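# Move the flag from its stand onto the tray

## Task

Pull the flag free of its base and set it down lying flat on the tray. Every part of the flag must be inside the tray's outline, and the base must stay upright on the table. Folded cloth is acceptable. The flag must be released and resting on its own. Move the arm back so that neither hand is above the tray.

## Robot and tools

Robot: two arms, left_arm and right_arm. Each ends in a jointed hand with index, middle and ring fingers plus a thumb. right_arm has a right hand. left_arm has its mirror image, a left hand. The bases are at left_arm (+0.043, +0.230, +0.001) m and right_arm (-0.050, -0.354, -0.001) m, both turned only slightly about z. There is a post behind the arms and a camera stand between them, just behind the bases. Keep clear of both.

Frames. The scene frame has its origin at table-top height, midway between the nominal bases. +z is up, +x points out over the table, and left_arm is on the +y side. Fixed cameras and the table use this frame. Each arm's hand poses, targets and wrist-camera poses use that arm's own base frame, and offsets run along those base axes.

Hand point axes (right hand): +z runs along the straight fingers toward the tips, +x crosses the palm away from the thumb, and +y points out of the palm's face. On the left hand +x points toward the thumb. A rigid mast sticks out on the palm side near the wrist and can strike objects. Fingertips have rubber caps. With straight fingers the tips reach about 0.12 m past the hand point along +z.

Row layout. Every row has 48 numbers, each in [-1, 1], and covers both arms even if one is idle. The order is:
1. left_arm dx, dy, dz, rx, ry, rz
2. 16 left finger numbers
3. left current_limit, left speed
4. the same 24 numbers for right_arm

The six pose numbers are an offset, not a pose. They count from that arm's Hand target as it stood when the action or move began. Scale: 1.0 = 0.6 m or 180 degrees. rx, ry, rz form a single rotation vector, turning about the Hand target's position. All six at 0 asks nothing new of that arm. Sending the same offset twice moves the arm twice.

The finger numbers are absolute hinge goals, scaled linearly between each hinge's two stops. A 0 is a real goal, not "keep". To leave a hand unchanged, send back its hand_goal, hand_current_limit and hand_speed. Hinge order, with degrees at +1/-1 and the straight value:
- index_mcp, index_abd, index_pip, index_dip
- middle_mcp, middle_abd, middle_pip, middle_dip
- ring_mcp, ring_abd, ring_pip, ring_dip
- thumb_cmc, thumb_axl, thumb_mcp, thumb_ipl

Bracket values:
- Finger _mcp: -18/+128, straight 0.75. Lower values curl the finger toward the palm.
- Finger _abd: -60/+60, straight 0.
- Finger _pip: -29/+108, straight 0.58.
- Finger _dip: -21/+117, straight 0.70.
- thumb_cmc: -20/+120, straight 0.71. Lower values bring the thumb in front of the palm.
- thumb_axl: -27/+140, straight 0.68.
- thumb_mcp: -69/+109, straight 0.23.
- thumb_ipl: -77/+108, straight 0.17.

current_limit maps -1..+1 to 0..550 mA, with a floor of 11 mA. speed sets the finger rate at (speed+1)/2 of 8.5 rad/s. Both start at +0.4 and -0.6 and stay as last written.

execute_actions(actions, cameras): actions is a list of actions. Each action is up to 15 rows, one per 1/30 s step. A shorter action holds its last row to step 15. Every row in an action counts from the action's starting Hand target. cameras takes names, ["all"] or []. Images come back only for an empty actions list or when requested.

move(target, speed, blend, blocking, cameras): target is one 48-number row or a list of up to 15 rows. Each row's offsets count from the same starting Hand targets, not from the previous row. The hand travels straight toward the target. speed is in m/s, from 0.002 to 4.3, default 0.25; turning runs at up to twice that in rad/s. blend is in metres and rounds corners in a list; 0 means stop at each row. A move lasts at most 10 s. blocking=false returns after about 0.5 s while the motion continues. Moves do not avoid obstacles or the other arm. The result adds a move: line such as done, off_target, moving, held or fault, plus limits like paced or held.

Other tools:
- wait(seconds): 0 to 3600; lets the scene run without new commands.
- stop(): brakes a running move.
- zoom_image(camera, region [x0,y0,x1,y1]): region in pixels of that camera's latest image, at most 504 x 504.
- finished_scene(scene=1): ends the scene permanently.

Cameras: cam_head_left, cam_head_right and cam_high are 672x504. cam_left_wrist and cam_right_wrist are 616x616 fisheye.

Results. Each arm reports:
- end_effector_position (m) and end_effector_quat_wxyz, in its base frame.
- Hand target: the last commanded pose after clipping, which is what new offsets start from.
- Joint positions, velocities and torques.
- hand_goal, hand_measured and hand_current_ma (positive pushes toward -1).
- hand_state per motor: moving, goal, blocked or overload.

A hand often rests a few centimetres short of its target, lower under load because the elbow sags. Resend the shortfall as an offset, or command higher. Each step, commanded orientation is clipped to within 40 degrees of the measured one.

Avoid:
- Fast contact and pushing far past a surface.
- Hands or arms touching each other; a moderate press can fail the scene. Do not close a hand on the other hand's fingers.
- Dropping or releasing the flag from a height or while it is moving.
- Knocking the base over, or anything leaving the table.
- Grip currents of 495 mA or more for about 5 s, which shuts a motor down for 10 s.
- Long stretched-out reaches or loaded holds, which overheat joints; at 100 °C the arm collapses.

After a HAND FAULT line, the remaining calls in that reply are skipped.

Each tool is called after ">>>" as a command line: name --argument value for each argument, lists and objects as JSON in quotes; but a table of rows of numbers goes row by row, as --pt "numbers of a row", without its own name.

## Session

>>> execute_actions --actions '[]'

Scene clock: 0.00 s.
left_arm: end_effector_position=(+0.6095, -0.0447, +0.2706) hand_goal=(+0.754, +0.000, +0.576, +0.696, +0.754, +0.000, +0.576, +0.696, +0.754, +0.000, +0.576, +0.696, +0.714, +0.678, +0.226, +0.168) hand_measured=(+0.7535, -0.0008, +0.5770, +0.6958, +0.7523, -0.0008, +0.5770, +0.6971, +0.7535, +0.0007, +0.5770, +0.6958, +0.7142, +0.6777, +0.2252, +0.1681) hand_current_ma=(+18, +1, +2, -9, -1, +2, +1, -11, +2, +5, +28, +4, +13, +15, -4, +6) hand_state=(goal, goal, goal, goal, goal, goal, goal, goal, goal, goal, goal, goal, goal, goal, goal, goal) hand_current_limit=0.40 hand_speed=-0.60 end_effector_quat_wxyz=(+0.445, +0.462, +0.647, -0.411) | right_arm: end_effector_position=(+0.2616, +0.0619, +0.2776) hand_goal=(+0.754, +0.000, +0.576, +0.696, +0.754, +0.000, +0.576, +0.696, +0.754, +0.000, +0.576, +0.696, +0.714, +0.678, +0.226, +0.168) hand_measured=(+0.7535, +0.0007, +0.5770, +0.6958, +0.7535, -0.0008, +0.5757, +0.6958, +0.7523, +0.0007, +0.5782, +0.6958, +0.7142, +0.6777, +0.2262, +0.1681) hand_current_ma=(+7, -15, -2, +4, -7, -5, +14, +5, -11, -6, -1, -2, +7, -3, -5, +11) hand_state=(goal, goal, goal, goal, goal, goal, goal, goal, goal, goal, goal, goal, goal, goal, goal, goal) hand_current_limit=0.40 hand_speed=-0.60 end_effector_quat_wxyz=(+0.296, +0.686, +0.660, +0.085)
Joint positions: left_arm=[0.188 1.672 1.466 -1.301 1.301 -0.191] | right_arm=[0.902 0.705 0.742 -1.504 0.618 0.908]
Joint velocities: within noise
Joint torques (N m): no reading
Heat: left arm: hottest shoulder 33 °C; right arm: hottest shoulder 32 °C.
Hand target: left_arm +0.6143, -0.0438, +0.2800; +0.451, +0.468, +0.643, -0.405 | right_arm +0.2634, +0.0641, +0.2855; +0.294, +0.687, +0.658, +0.094

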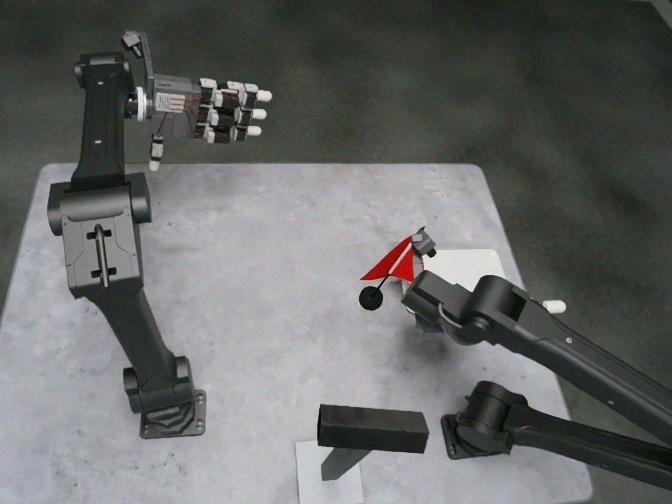

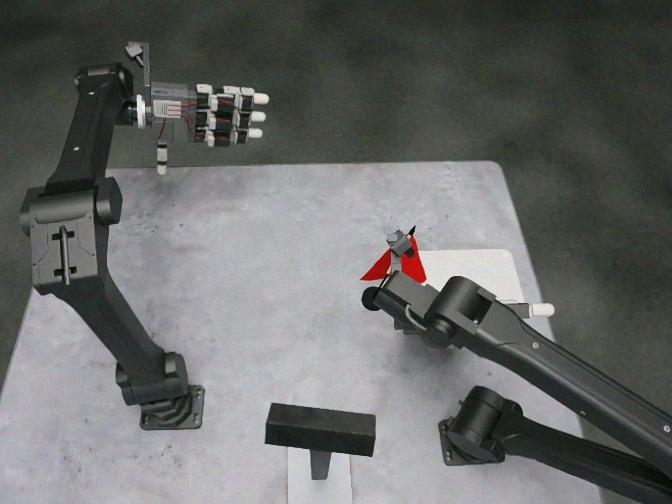

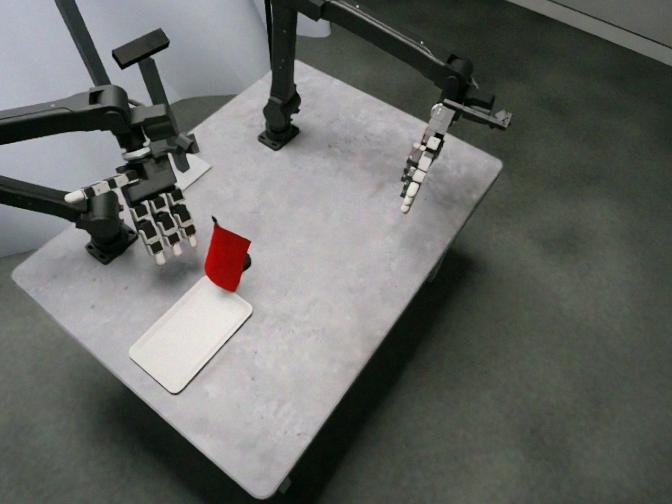

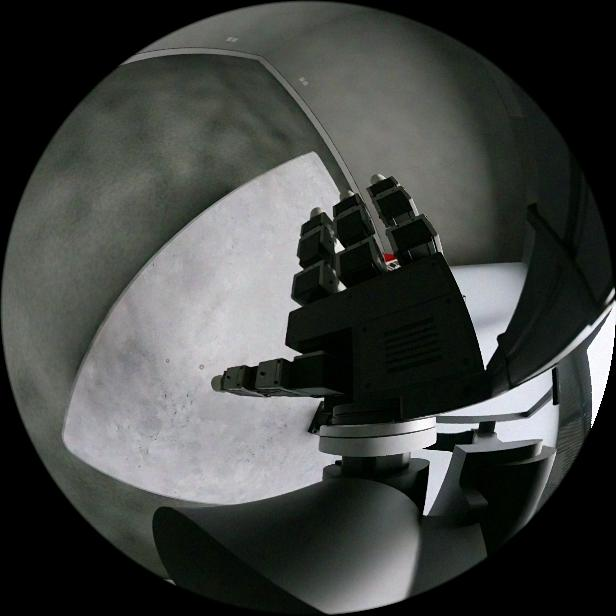

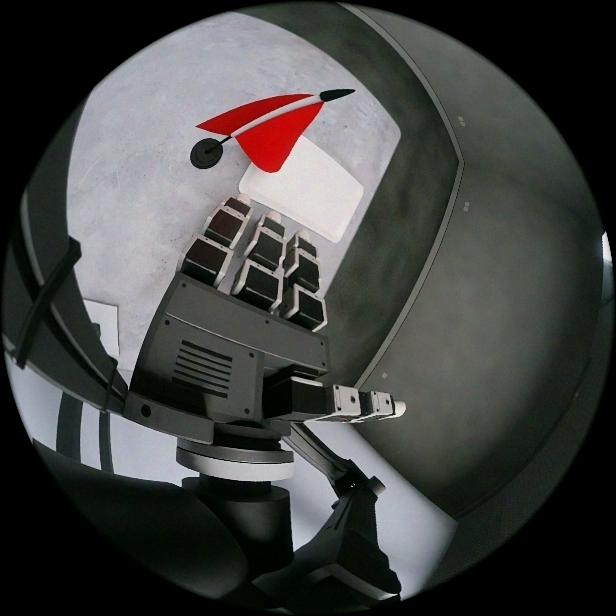

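>>> zoom_image --camera "cam_head_left" --region '[330, 200, 530, 350]'

>>> zoom_image --camera "cam_high" --region '[120, 190, 290, 400]'

>>> zoom_image --camera "cam_right_wrist" --region '[160, 60, 420, 260]'

>>> zoom_image --camera "cam_head_right" --region '[330, 200, 560, 350]'

Scaled by 2.520 from the camera's image (finer frame: 960x720).

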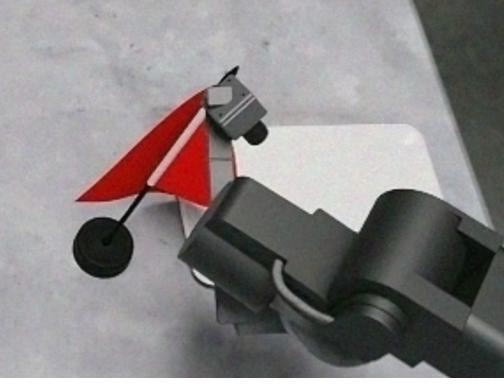

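Scaled by 2.400 from the camera's image (finer frame: 960x720).

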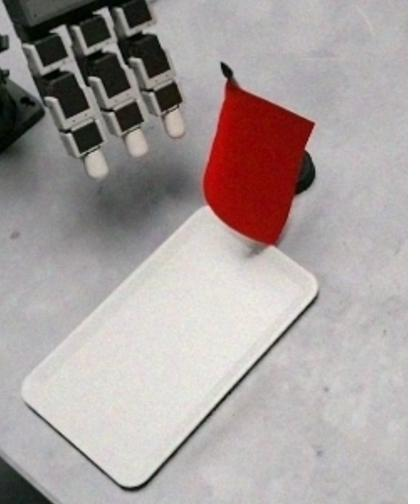

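Scaled by 1.938 from the camera's image (finer frame: 880x880).

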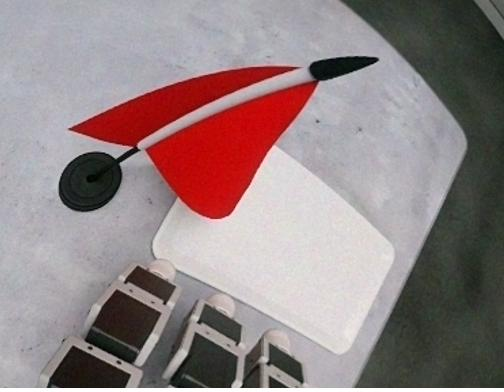

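Scaled by 2.191 from the camera's image (finer frame: 960x720).

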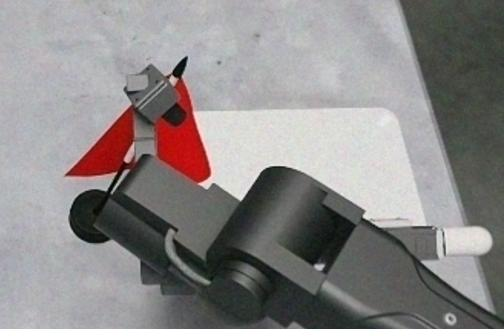

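>>> zoom_image --camera "cam_high" --region '[190, 205, 270, 305]'

>>> zoom_image --camera "cam_right_wrist" --region '[180, 75, 370, 185]'

>>> zoom_image --camera "cam_head_left" --region '[350, 220, 450, 320]'

Scaled by 5.040 from the camera's image (finer frame: 960x720).

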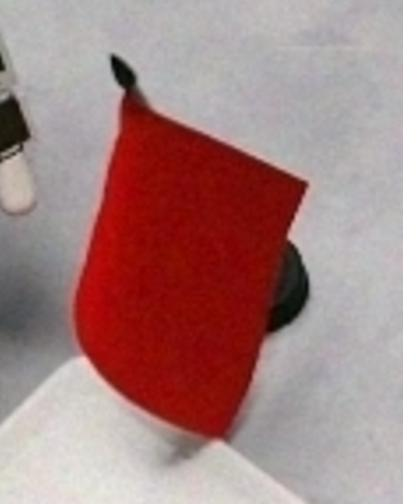

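Scaled by 2.653 from the camera's image (finer frame: 880x880).

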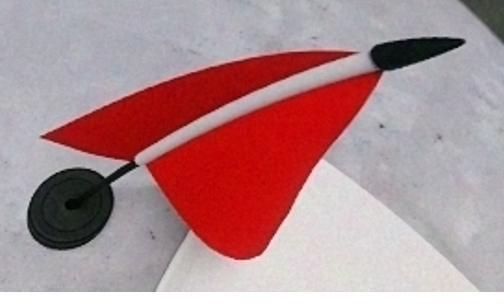

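Scaled by 5.040 from the camera's image (finer frame: 960x720).

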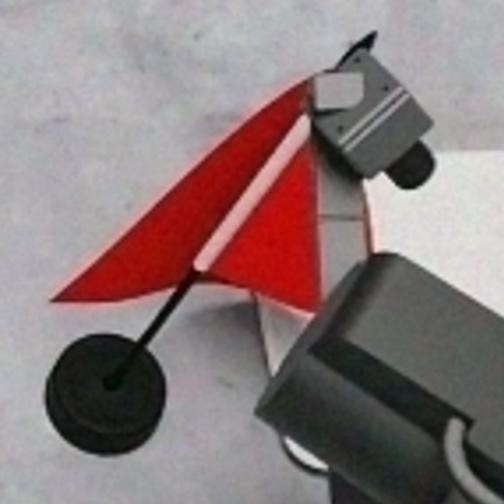

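>>> move --pt "0 0 0 0 0 0 0.754 0 0.576 0.696 0.754 0 0.576 0.696 0.754 0 0.576 0.696 0.714 0.678 0.226 0.168 0.4 -0.6 0 0.12 0.12 0 0 0 0.754 0 0.576 0.696 0.754 0 0.576 0.696 0.986 0 0.942 0.957 0.714 0.678 0.226 0.168 0.4 -0.6" --pt "0 0 0 0 0 0 0.754 0 0.576 0.696 0.754 0 0.576 0.696 0.754 0 0.576 0.696 0.714 0.678 0.226 0.168 0.4 -0.6 0.08 0.385 0.075 0 0 0 0.754 0 0.576 0.696 0.754 0 0.576 0.696 0.986 0 0.942 0.957 0.714 0.678 0.226 0.168 0.4 -0.6" --blend 0.04 --speed 0.2 --cameras '["cam_head_left","cam_high","cam_head_right","cam_right_wrist"]'

Scene clock: 34.73 s.
left_arm: end_effector_position=(+0.6095, -0.0447, +0.2706) hand_goal=(+0.754, +0.000, +0.576, +0.696, +0.754, +0.000, +0.576, +0.696, +0.754, +0.000, +0.576, +0.696, +0.714, +0.678, +0.226, +0.168) hand_measured=(+0.7535, +0.0021, +0.5757, +0.6958, +0.7523, +0.0007, +0.5770, +0.6958, +0.7535, +0.0021, +0.5770, +0.6971, +0.7142, +0.6767, +0.2252, +0.1681) hand_current_ma=(+14, +0, -7, -16, +1, -1, +10, +1, -22, +7, +12, +0, -1, +3, -1, +11) hand_state=(goal, goal, goal, goal, goal, goal, goal, goal, goal, goal, goal, goal, goal, goal, goal, goal) hand_current_limit=0.40 hand_speed=-0.60 end_effector_quat_wxyz=(+0.445, +0.462, +0.647, -0.411) | right_arm: end_effector_position=(+0.3080, +0.2826, +0.3166) hand_goal=(+0.754, +0.000, +0.576, +0.696, +0.754, +0.000, +0.576, +0.696, +0.986, +0.000, +0.942, +0.958, +0.714, +0.678, +0.226, +0.168) hand_measured=(+0.7619, +0.0007, +0.5770, +0.6971, +0.7607, +0.0007, +0.5770, +0.6945, +0.9766, -0.0008, +0.9273, +0.9493, +0.7242, +0.6767, +0.2183, +0.1681) hand_current_ma=(+12, -10, -2, +4, -3, -13, +6, +10, -5, -4, -6, +9, +19, +1, -9, +5) hand_state=(goal, goal, goal, goal, goal, goal, goal, goal, goal, goal, goal, goal, goal, goal, goal, goal) hand_current_limit=0.40 hand_speed=-0.60 end_effector_quat_wxyz=(+0.302, +0.681, +0.663, +0.075)
Joint positions: left_arm=[0.188 1.672 1.466 -1.301 1.301 -0.191] | right_arm=[1.17 1.367 1.275 -1.591 0.625 1.233]
Joint torques (N m): left_arm=[0.32 -11.58 10.69 0.2 1.37 0.11] | right_arm=[2.02 -8.18 13.37 0.02 0.81 0.01]
Heat: left arm: hottest elbow 38 °C; right arm: hottest shoulder 32 °C.
Hand target: left_arm +0.6143, -0.0438, +0.2800; +0.451, +0.468, +0.643, -0.405 | right_arm +0.3113, +0.2953, +0.3305; +0.294, +0.687, +0.658, +0.094
Off the commanded pose: left_arm 0.011 m, 1 deg | right_arm 0.019 m, 3 deg.
move: off_target (right_arm)
cam_right_wrist: T_world_to_cam=[[0.42749, -0.68534, 0.58954, -0.09535], [-0.87728, -0.15707, 0.45354, 0.11705], [-0.21823, -0.71108, -0.66839, 0.60765]] pos_world=[0.27605, 0.38512, 0.40927]
Images, in order (width x height): cam_head_left 672x504, cam_head_right 672x504, cam_high 672x504, cam_right_wrist 616x616.

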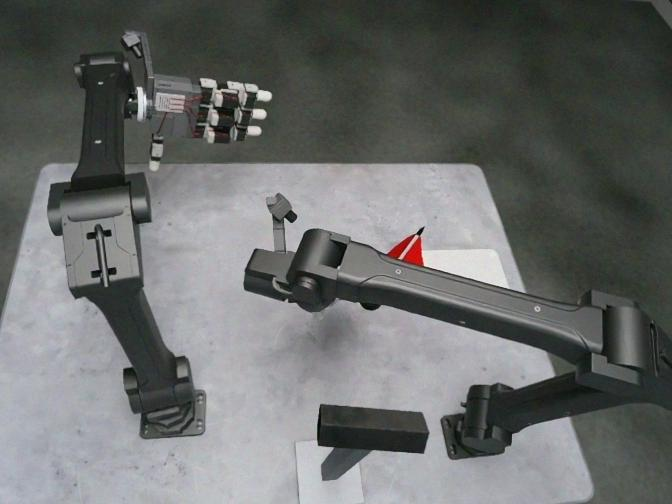

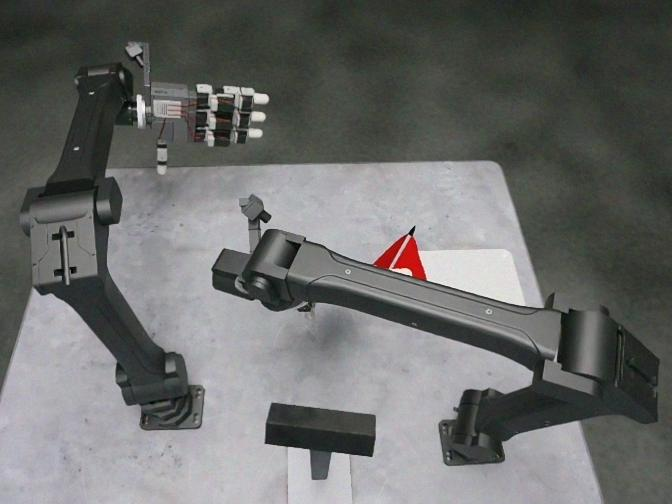

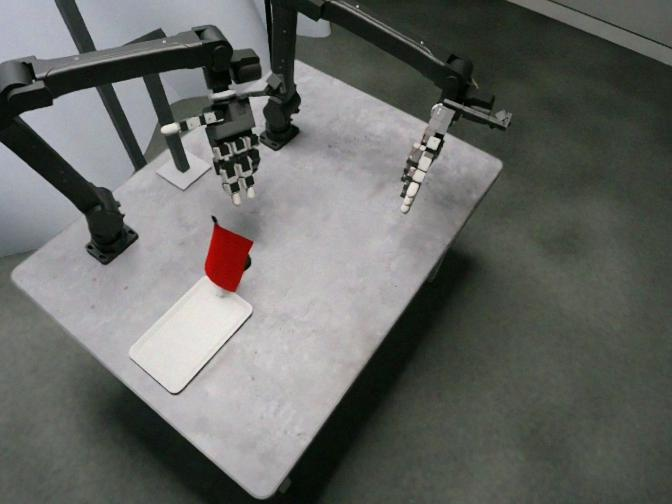

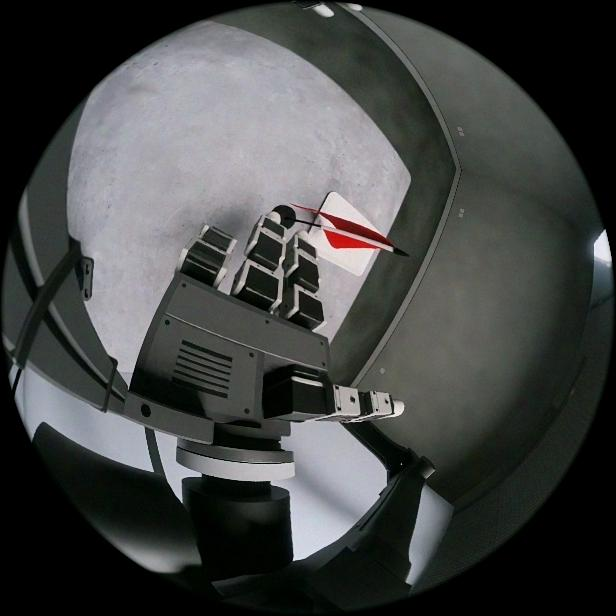

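>>> zoom_image --camera "cam_high" --region '[120, 200, 270, 400]'

>>> zoom_image --camera "cam_right_wrist" --region '[260, 170, 420, 290]'

>>> zoom_image --camera "cam_head_right" --region '[360, 210, 540, 330]'

Scaled by 2.520 from the camera's image (finer frame: 960x720).

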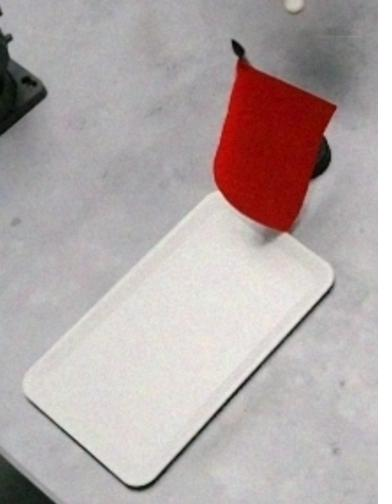

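Scaled by 3.150 from the camera's image (finer frame: 880x880).

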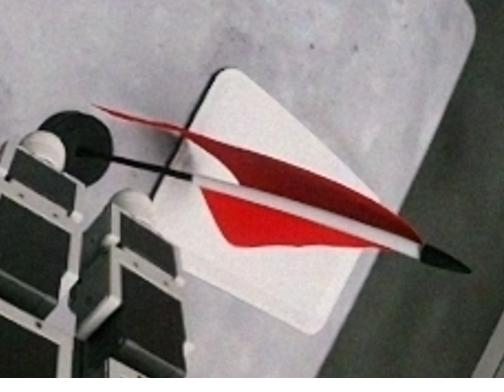

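Scaled by 2.800 from the camera's image (finer frame: 960x720).

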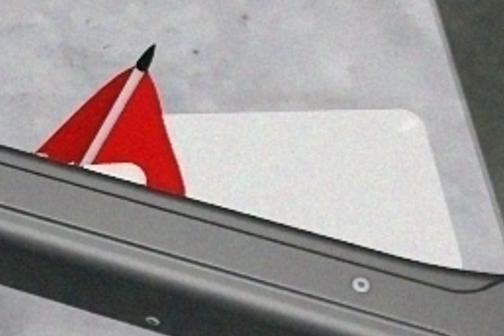

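>>> move --target '[0,0,0,0,0,0,0.754,0,0.576,0.696,0.754,0,0.576,0.696,0.754,0,0.576,0.696,0.714,0.678,0.226,0.168,0.4,-0.6, 0.06,0,0,0.553,-0.280,-0.251,0.822,0,-0.927,0.696,0.822,0,-0.927,0.696,0.986,0,0.942,0.957,-0.571,0.678,-0.112,0.168,0.4,-0.6]' --speed 0.25 --cameras '["cam_head_left","cam_high","cam_head_right","cam_right_wrist"]'

Scene clock: 63.40 s.
left_arm: end_effector_position=(+0.6095, -0.0447, +0.2706) hand_goal=(+0.754, +0.000, +0.576, +0.696, +0.754, +0.000, +0.576, +0.696, +0.754, +0.000, +0.576, +0.696, +0.714, +0.678, +0.226, +0.168) hand_measured=(+0.7535, +0.0021, +0.5757, +0.6958, +0.7535, +0.0021, +0.5770, +0.6958, +0.7523, +0.0007, +0.5770, +0.6971, +0.7142, +0.6777, +0.2262, +0.1672) hand_current_ma=(+5, -5, +4, -13, -7, +8, +13, +6, -2, +13, +6, +10, +7, +2, -10, -8) hand_state=(goal, goal, goal, goal, goal, goal, goal, goal, goal, goal, goal, goal, goal, goal, goal, goal) hand_current_limit=0.40 hand_speed=-0.60 end_effector_quat_wxyz=(+0.445, +0.462, +0.647, -0.411) | right_arm: end_effector_position=(+0.3442, +0.2978, +0.3414) hand_goal=(+0.822, +0.000, -0.926, +0.696, +0.822, +0.000, -0.926, +0.696, +0.986, +0.000, +0.942, +0.958, -0.570, +0.678, -0.112, +0.168) hand_measured=(+0.8246, +0.0109, -0.9076, +0.6958, +0.8234, +0.0109, -0.9076, +0.6971, +0.9754, +0.0109, +0.9273, +0.9481, -0.5479, +0.6830, -0.1152, +0.1681) hand_current_ma=(+5, -7, +8, +5, -12, -8, +18, -2, -3, -1, -3, +6, +0, -4, +1, -3) hand_state=(goal, goal, goal, goal, goal, goal, goal, goal, goal, goal, goal, goal, blocked, goal, goal, goal) hand_current_limit=0.40 hand_speed=-0.60 end_effector_quat_wxyz=(-0.086, +0.731, -0.071, +0.673)
Joint positions: left_arm=[0.188 1.672 1.466 -1.301 1.301 -0.191] | right_arm=[1.137 1.252 0.98 0.096 1.101 1.952]
Joint torques (N m): left_arm=[0.38 -11.58 10.7 0.2 1.37 0.11] | right_arm=[0.91 -7.82 8.91 2.5 0.4 -0.17]
Heat: left arm: hottest elbow 40 °C; right arm: hottest elbow 36 °C.
Hand target: left_arm +0.6143, -0.0438, +0.2800; +0.451, +0.468, +0.643, -0.405 | right_arm +0.3473, +0.2951, +0.3306; -0.077, +0.733, -0.071, +0.673
Off the commanded pose: left_arm 0.011 m, 1 deg | right_arm 0.012 m, 1 deg.
move: off_target (right_arm)
cam_right_wrist: T_world_to_cam=[[-0.10332, -0.43985, -0.89211, 0.50049], [-0.79274, 0.57812, -0.19323, 0.11274], [0.60074, 0.68725, -0.40842, -0.14403]] pos_world=[0.22761, 0.25395, 0.40945]
Images, in order (width x height): cam_head_left 672x504, cam_head_right 672x504, cam_high 672x504, cam_right_wrist 616x616.

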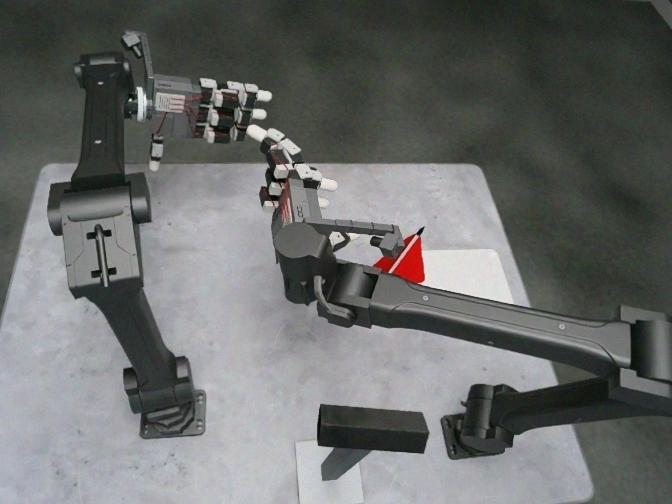

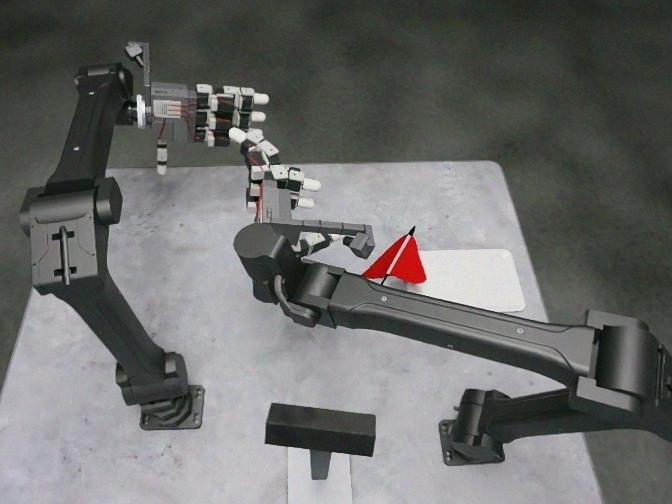

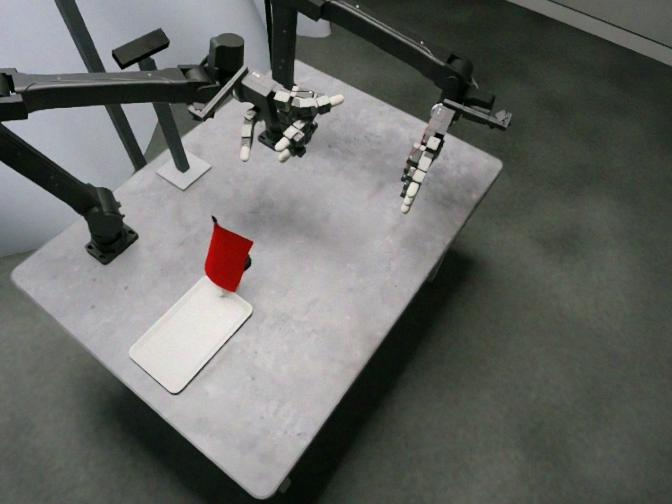

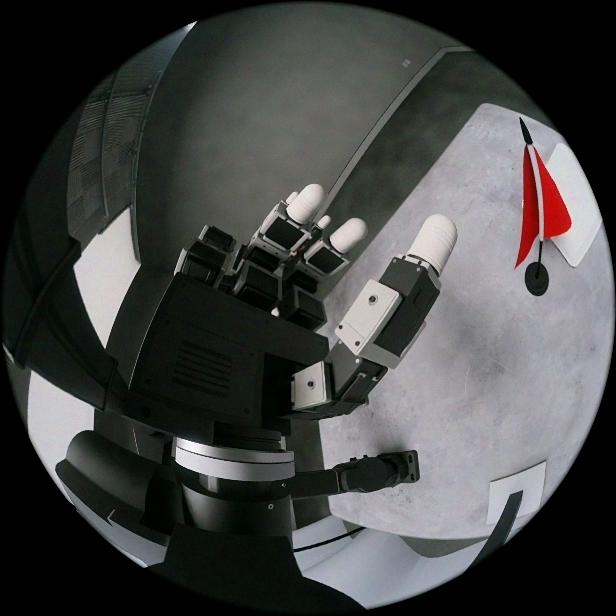

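>>> move --target '[0,0,0,0,0,0,0.754,0,0.576,0.696,0.754,0,0.576,0.696,0.754,0,0.576,0.696,0.714,0.678,0.226,0.168,0.4,-0.6, -0.0588,-0.0902,-0.366,-0.0235,-0.0235,-0.0029,0.822,0,-0.927,0.696,0.822,0,-0.927,0.696,0.986,0,0.942,0.957,-0.571,0.678,-0.112,0.168,0.4,-0.6]' --speed 0.12 --cameras '["cam_head_left","cam_high","cam_head_right","cam_right_wrist"]'

Scene clock: 89.57 s.
left_arm: end_effector_position=(+0.6095, -0.0447, +0.2706) hand_goal=(+0.754, +0.000, +0.576, +0.696, +0.754, +0.000, +0.576, +0.696, +0.754, +0.000, +0.576, +0.696, +0.714, +0.678, +0.226, +0.168) hand_measured=(+0.7535, +0.0021, +0.5770, +0.6958, +0.7523, +0.0007, +0.5757, +0.6958, +0.7535, +0.0021, +0.5782, +0.6945, +0.7142, +0.6767, +0.2252, +0.1681) hand_current_ma=(+6, -11, +1, -11, +21, +15, +15, +17, -12, +8, +6, +18, +14, -3, +1, +4) hand_state=(goal, goal, goal, goal, goal, goal, goal, goal, goal, goal, goal, goal, goal, goal, goal, goal) hand_current_limit=0.40 hand_speed=-0.60 end_effector_quat_wxyz=(+0.445, +0.462, +0.647, -0.411) | right_arm: end_effector_position=(+0.3161, +0.2418, +0.1178) hand_goal=(+0.822, +0.000, -0.926, +0.696, +0.822, +0.000, -0.926, +0.696, +0.986, +0.000, +0.942, +0.958, -0.570, +0.678, -0.112, +0.168) hand_measured=(+0.8234, +0.0109, -0.9115, +0.6958, +0.8222, +0.0095, -0.9063, +0.6958, +0.9766, +0.0139, +0.9260, +0.9506, -0.5441, +0.6820, -0.1162, +0.1681) hand_current_ma=(+3, -15, +5, +1, -13, -3, +10, +4, -14, -9, -9, +8, +12, -8, -12, +8) hand_state=(goal, goal, goal, goal, goal, goal, goal, goal, goal, goal, goal, goal, blocked, goal, goal, goal) hand_current_limit=0.40 hand_speed=-0.60 end_effector_quat_wxyz=(-0.055, +0.707, -0.057, +0.703)
Joint positions: left_arm=[0.188 1.672 1.466 -1.301 1.301 -0.191] | right_arm=[1.155 1.649 0.509 1.125 1.158 1.742]
Joint torques (N m): left_arm=[0.44 -11.69 10.66 0.2 1.37 0.11] | right_arm=[2.32 -7.82 4.3 2.44 0.2 -0.23]
Heat: left arm: hottest elbow 41 °C; right arm: hottest elbow 34 °C.
Hand target: left_arm +0.6143, -0.0438, +0.2800; +0.451, +0.468, +0.643, -0.405 | right_arm +0.3120, +0.2411, +0.1109; -0.050, +0.709, -0.047, +0.702
Off the commanded pose: left_arm 0.011 m, 1 deg | right_arm 0.008 m, 1 deg.
move: done
cam_right_wrist: T_world_to_cam=[[-0.05207, -0.49497, -0.86735, 0.26765], [-0.75771, 0.58533, -0.28855, 0.0781], [0.65051, 0.64217, -0.40552, -0.18527]] pos_world=[0.19363, 0.20574, 0.17955]
Images, in order (width x height): cam_head_left 672x504, cam_head_right 672x504, cam_high 672x504, cam_right_wrist 616x616.

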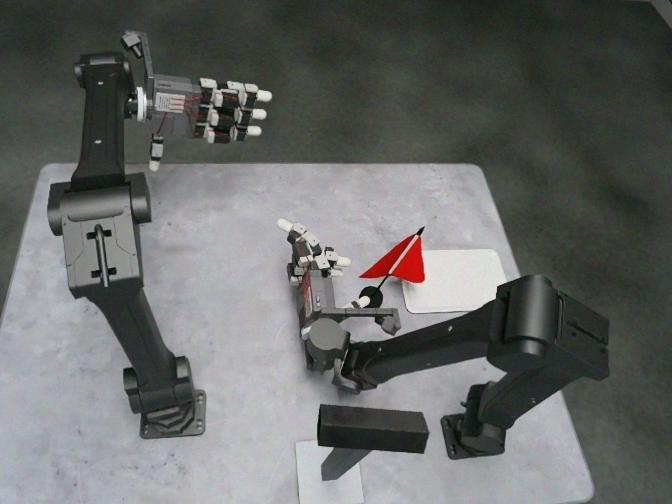

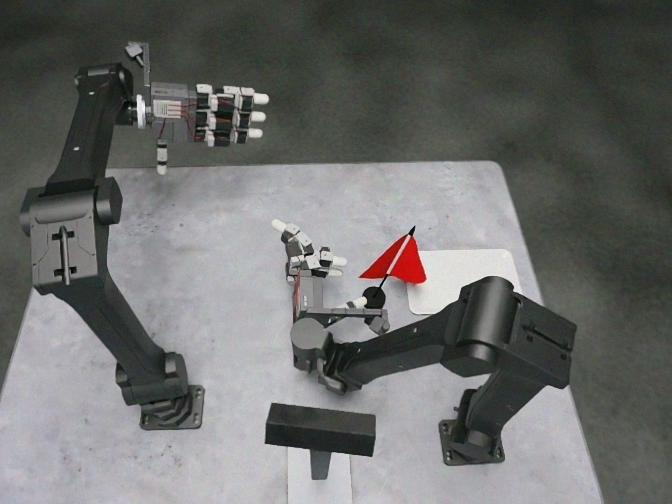

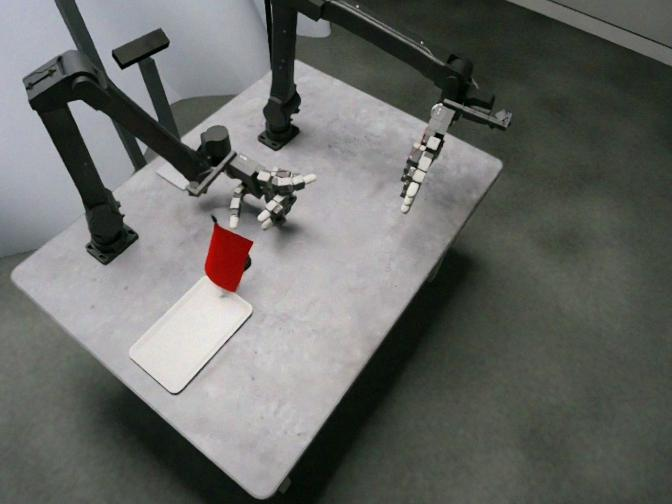

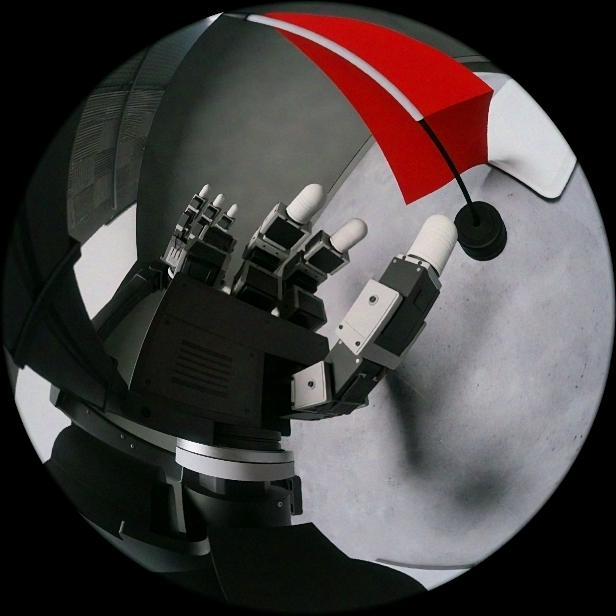

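>>> zoom_image --camera "cam_right_wrist" --region '[380, 60, 580, 260]'

>>> zoom_image --camera "cam_head_left" --region '[270, 210, 450, 345]'

>>> zoom_image --camera "cam_head_right" --region '[270, 210, 450, 345]'

Scaled by 2.520 from the camera's image (finer frame: 880x880).

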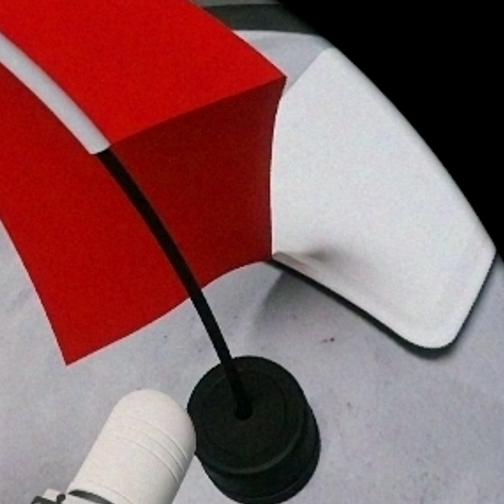

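Scaled by 2.800 from the camera's image (finer frame: 960x720).

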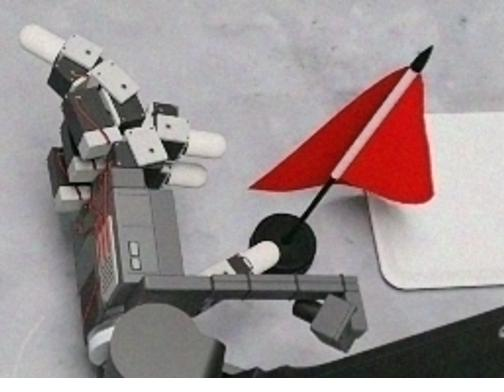

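Scaled by 2.800 from the camera's image (finer frame: 960x720).

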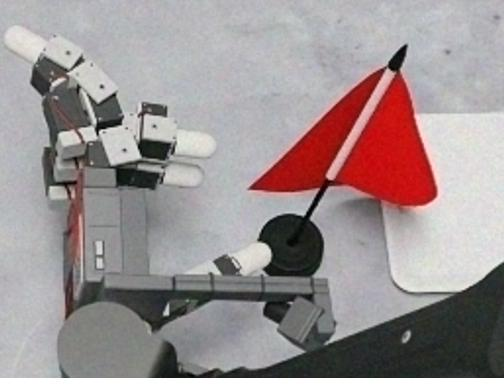

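>>> move --target '[0,0,0,0,0,0,0.754,0,0.576,0.696,0.754,0,0.576,0.696,0.754,0,0.576,0.696,0.714,0.678,0.226,0.168,0.4,-0.6, 0.015,-0.0568,-0.0548,0,0,0,0.822,0,-0.927,0.696,0.822,0,-0.927,0.696,0.986,0,0.942,0.957,-0.571,0.678,-0.112,0.168,0.4,-0.6]' --speed 0.08 --cameras '["cam_head_left","cam_high","cam_head_right","cam_right_wrist"]'

>>> zoom_image --camera "cam_right_wrist" --region '[260, 60, 560, 300]'

>>> zoom_image --camera "cam_head_left" --region '[270, 210, 450, 345]'

>>> zoom_image --camera "cam_head_right" --region '[270, 210, 450, 345]'

Scene clock: 120.77 s.
left_arm: end_effector_position=(+0.6095, -0.0447, +0.2706) hand_goal=(+0.754, +0.000, +0.576, +0.696, +0.754, +0.000, +0.576, +0.696, +0.754, +0.000, +0.576, +0.696, +0.714, +0.678, +0.226, +0.168) hand_measured=(+0.7535, +0.0021, +0.5770, +0.6958, +0.7535, +0.0007, +0.5757, +0.6958, +0.7523, +0.0021, +0.5770, +0.6971, +0.7142, +0.6777, +0.2252, +0.1672) hand_current_ma=(+15, -7, +3, +3, +13, +16, +9, -2, -11, -1, +24, +12, -1, +6, -12, +10) hand_state=(goal, goal, goal, goal, goal, goal, goal, goal, goal, goal, goal, goal, goal, goal, goal, goal) hand_current_limit=0.40 hand_speed=-0.60 end_effector_quat_wxyz=(+0.445, +0.462, +0.647, -0.411) | right_arm: end_effector_position=(+0.3206, +0.2134, +0.0838) hand_goal=(+0.822, +0.000, -0.926, +0.696, +0.822, +0.000, -0.926, +0.696, +0.986, +0.000, +0.942, +0.958, -0.570, +0.678, -0.112, +0.168) hand_measured=(+0.8246, +0.0109, -0.9102, +0.6958, +0.8234, +0.0095, -0.9102, +0.6958, +0.9754, +0.0124, +0.9247, +0.9493, -0.5441, +0.6820, -0.1152, +0.1672) hand_current_ma=(+12, -12, +1, -7, +0, -6, +19, +2, -19, +0, -7, +10, +19, +1, -4, +3) hand_state=(goal, goal, goal, goal, goal, goal, goal, goal, goal, goal, goal, goal, blocked, goal, goal, goal) hand_current_limit=0.40 hand_speed=-0.60 end_effector_quat_wxyz=(-0.059, +0.707, -0.051, +0.703)
Joint positions: left_arm=[0.188 1.672 1.466 -1.301 1.301 -0.191] | right_arm=[1.107 1.749 0.433 1.304 1.096 1.738]
Joint torques (N m): left_arm=[0.38 -11.69 10.69 0.18 1.37 0.11] | right_arm=[0.91 -7.77 2.91 2.5 -0.01 -0.24]
Heat: left arm: hottest elbow 42 °C; right arm: hottest shoulder 33 °C.
Hand target: left_arm +0.6143, -0.0438, +0.2800; +0.451, +0.468, +0.643, -0.405 | right_arm +0.3210, +0.2069, +0.0780; -0.050, +0.709, -0.047, +0.702
Off the commanded pose: left_arm 0.011 m, 1 deg | right_arm 0.009 m, 1 deg.
move: done
cam_right_wrist: T_world_to_cam=[[-0.04478, -0.49684, -0.86668, 0.2223], [-0.76583, 0.57415, -0.28957, 0.09338], [0.64148, 0.65077, -0.40621, -0.18255]] pos_world=[0.19856, 0.17563, 0.14555]
Images, in order (width x height): cam_head_left 672x504, cam_head_right 672x504, cam_high 672x504, cam_right_wrist 616x616.

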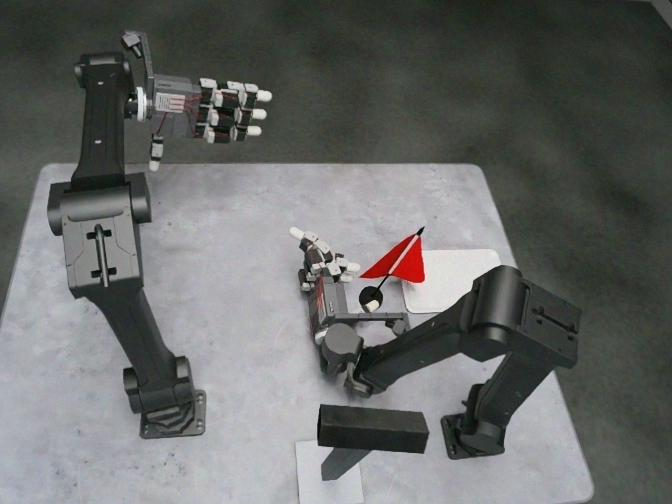

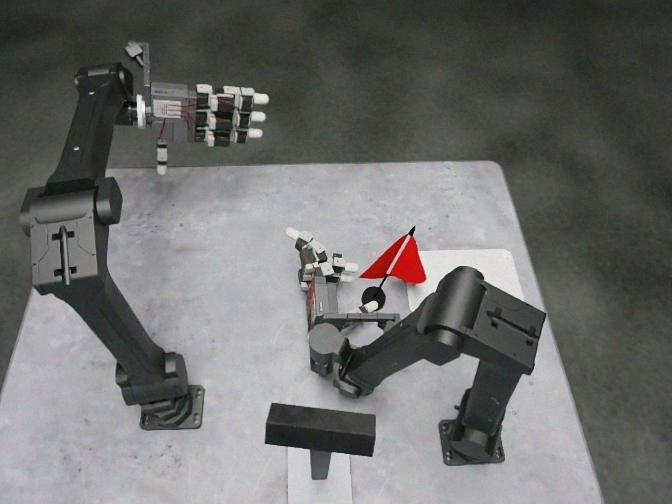

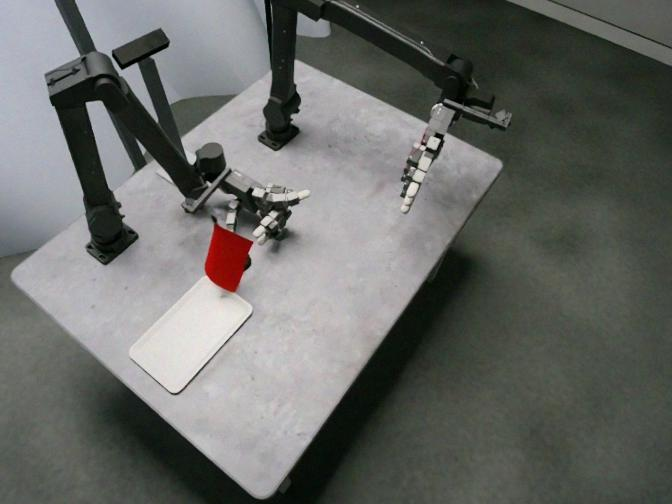

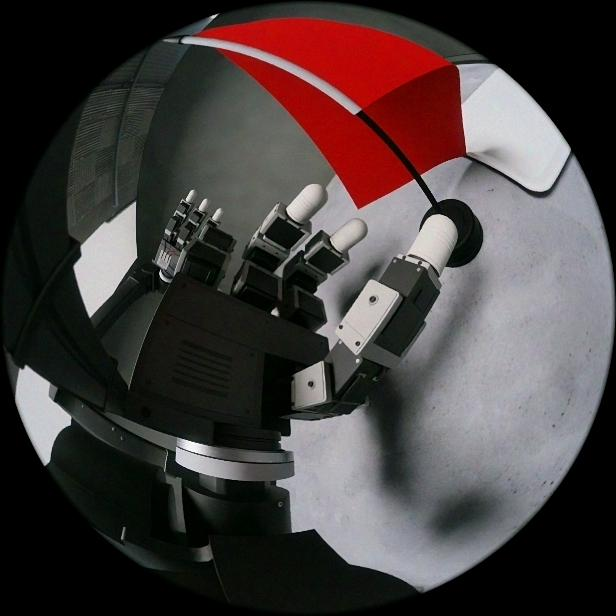

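Scaled by 1.680 from the camera's image (finer frame: 880x880).

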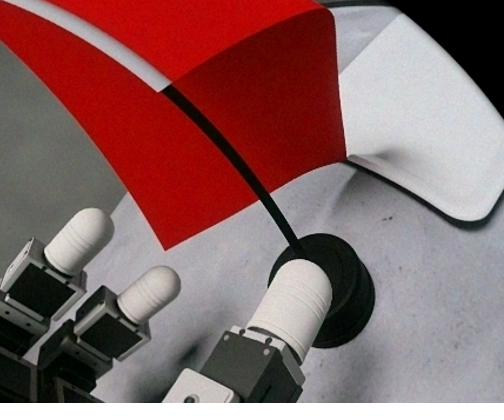

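Scaled by 2.800 from the camera's image (finer frame: 960x720).

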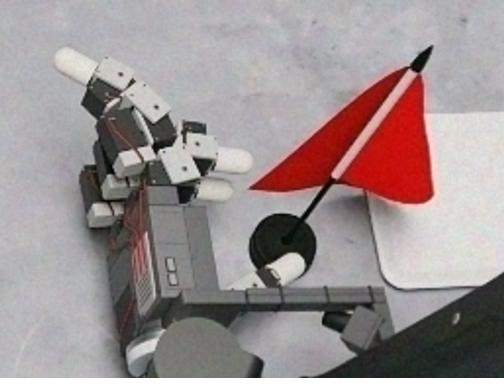

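Scaled by 2.800 from the camera's image (finer frame: 960x720).

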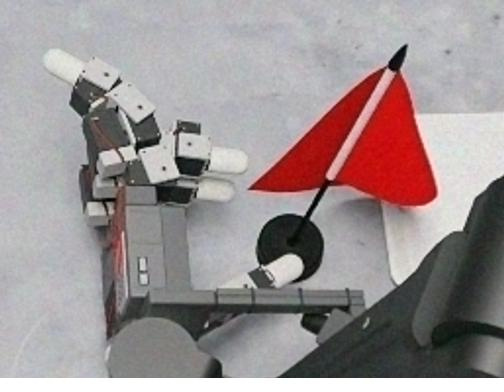

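>>> move --target '[0,0,0,0,0,0,0.754,0,0.576,0.696,0.754,0,0.576,0.696,0.754,0,0.576,0.696,0.714,0.678,0.226,0.168,0.4,-0.6, 0.0242,-0.0567,-0.0083,0,0,0,0.822,0,-0.927,0.696,0.822,0,-0.927,0.696,0.986,0,0.942,0.957,-0.571,0.678,-0.112,0.168,0.4,-0.6]' --speed 0.06 --cameras '["cam_head_left","cam_high","cam_head_right","cam_right_wrist"]'

>>> zoom_image --camera "cam_right_wrist" --region '[230, 60, 530, 300]'

>>> zoom_image --camera "cam_head_left" --region '[290, 210, 470, 345]'

>>> zoom_image --camera "cam_head_right" --region '[290, 210, 470, 345]'

Scene clock: 132.07 s.
left_arm: end_effector_position=(+0.6095, -0.0447, +0.2706) hand_goal=(+0.754, +0.000, +0.576, +0.696, +0.754, +0.000, +0.576, +0.696, +0.754, +0.000, +0.576, +0.696, +0.714, +0.678, +0.226, +0.168) hand_measured=(+0.7535, +0.0021, +0.5770, +0.6958, +0.7535, +0.0021, +0.5770, +0.6958, +0.7523, +0.0021, +0.5770, +0.6958, +0.7142, +0.6767, +0.2262, +0.1681) hand_current_ma=(+0, +0, +0, +3, -7, +16, +21, +0, +0, +23, +18, +13, +0, -1, -4, +4) hand_state=(goal, goal, goal, goal, goal, goal, goal, goal, goal, goal, goal, goal, goal, goal, goal, goal) hand_current_limit=0.40 hand_speed=-0.60 end_effector_quat_wxyz=(+0.445, +0.462, +0.647, -0.411) | right_arm: end_effector_position=(+0.3359, +0.1797, +0.0783) hand_goal=(+0.822, +0.000, -0.926, +0.696, +0.822, +0.000, -0.926, +0.696, +0.986, +0.000, +0.942, +0.958, -0.570, +0.678, -0.112, +0.168) hand_measured=(+0.8246, +0.0109, -0.9115, +0.6958, +0.8234, +0.0109, -0.9102, +0.6958, +0.9766, +0.0139, +0.9260, +0.9506, -0.5454, +0.6830, -0.1162, +0.1681) hand_current_ma=(+6, -5, -4, +3, -6, -4, +17, +0, -11, +2, -2, +7, +18, +6, -12, +11) hand_state=(goal, goal, goal, goal, goal, goal, goal, goal, goal, goal, goal, goal, blocked, goal, goal, goal) hand_current_limit=0.40 hand_speed=-0.60 end_effector_quat_wxyz=(-0.059, +0.707, -0.051, +0.703)
Joint positions: left_arm=[0.188 1.672 1.466 -1.301 1.301 -0.191] | right_arm=[1.013 1.754 0.375 1.37 1.001 1.734]
Joint torques (N m): left_arm=[0.32 -11.69 10.7 0.2 1.37 0.11] | right_arm=[0.85 -7.3 2.39 2.67 -0.01 -0.25]
Heat: left arm: hottest elbow 42 °C; right arm: hottest shoulder 33 °C.
Hand target: left_arm +0.6143, -0.0438, +0.2800; +0.451, +0.468, +0.643, -0.405 | right_arm +0.3355, +0.1728, +0.0731; -0.050, +0.709, -0.047, +0.702
Off the commanded pose: left_arm 0.011 m, 1 deg | right_arm 0.009 m, 1 deg.
move: done
cam_right_wrist: T_world_to_cam=[[-0.04385, -0.49783, -0.86617, 0.20131], [-0.76581, 0.57352, -0.29086, 0.12302], [0.64157, 0.65056, -0.40639, -0.17273]] pos_world=[0.21386, 0.14204, 0.13996]
Images, in order (width x height): cam_head_left 672x504, cam_head_right 672x504, cam_high 672x504, cam_right_wrist 616x616.

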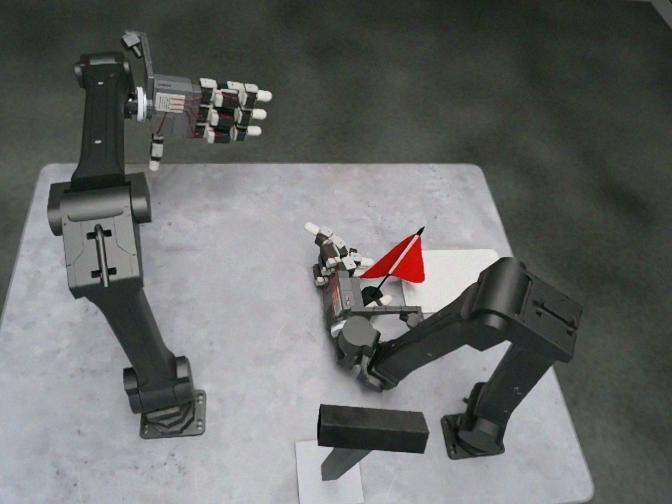

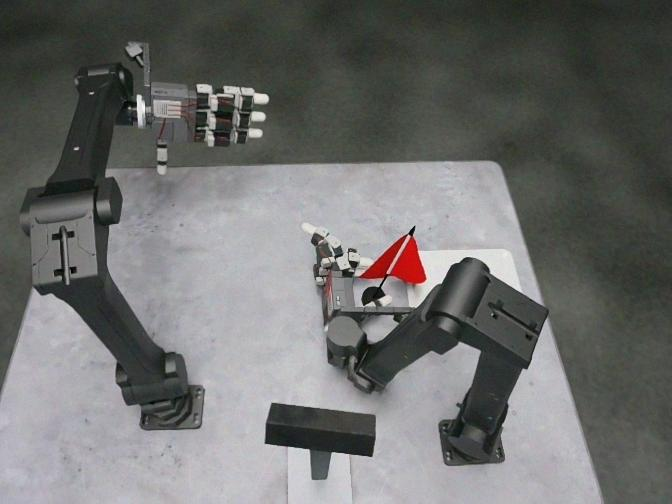

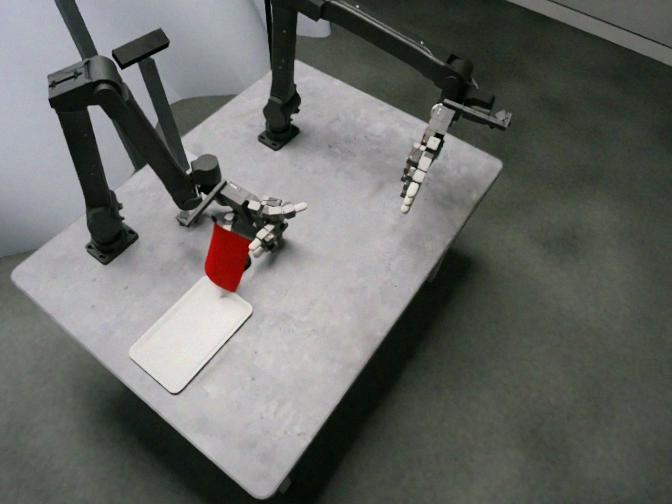

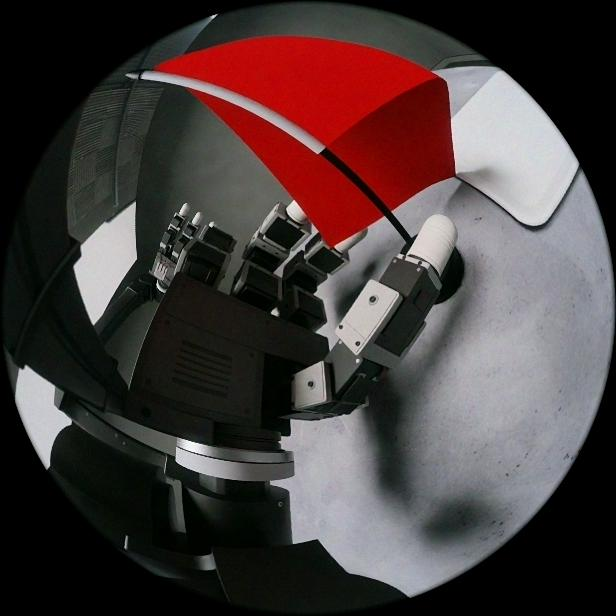

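Scaled by 1.680 from the camera's image (finer frame: 880x880).

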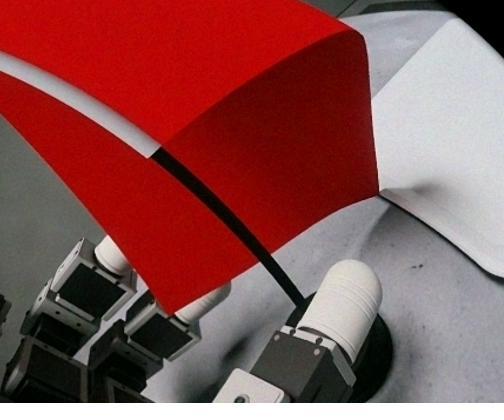

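Scaled by 2.800 from the camera's image (finer frame: 960x720).

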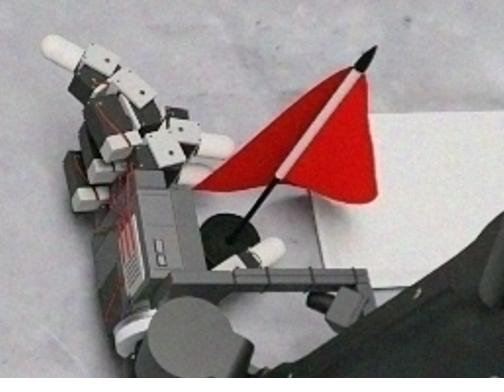

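Scaled by 2.800 from the camera's image (finer frame: 960x720).

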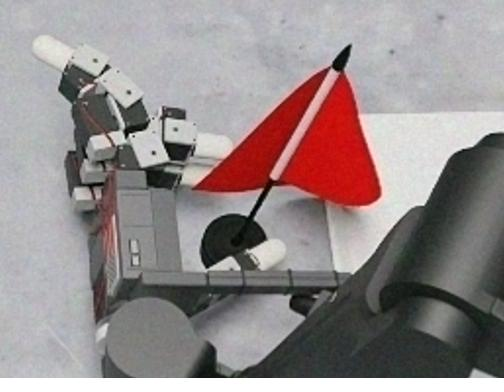

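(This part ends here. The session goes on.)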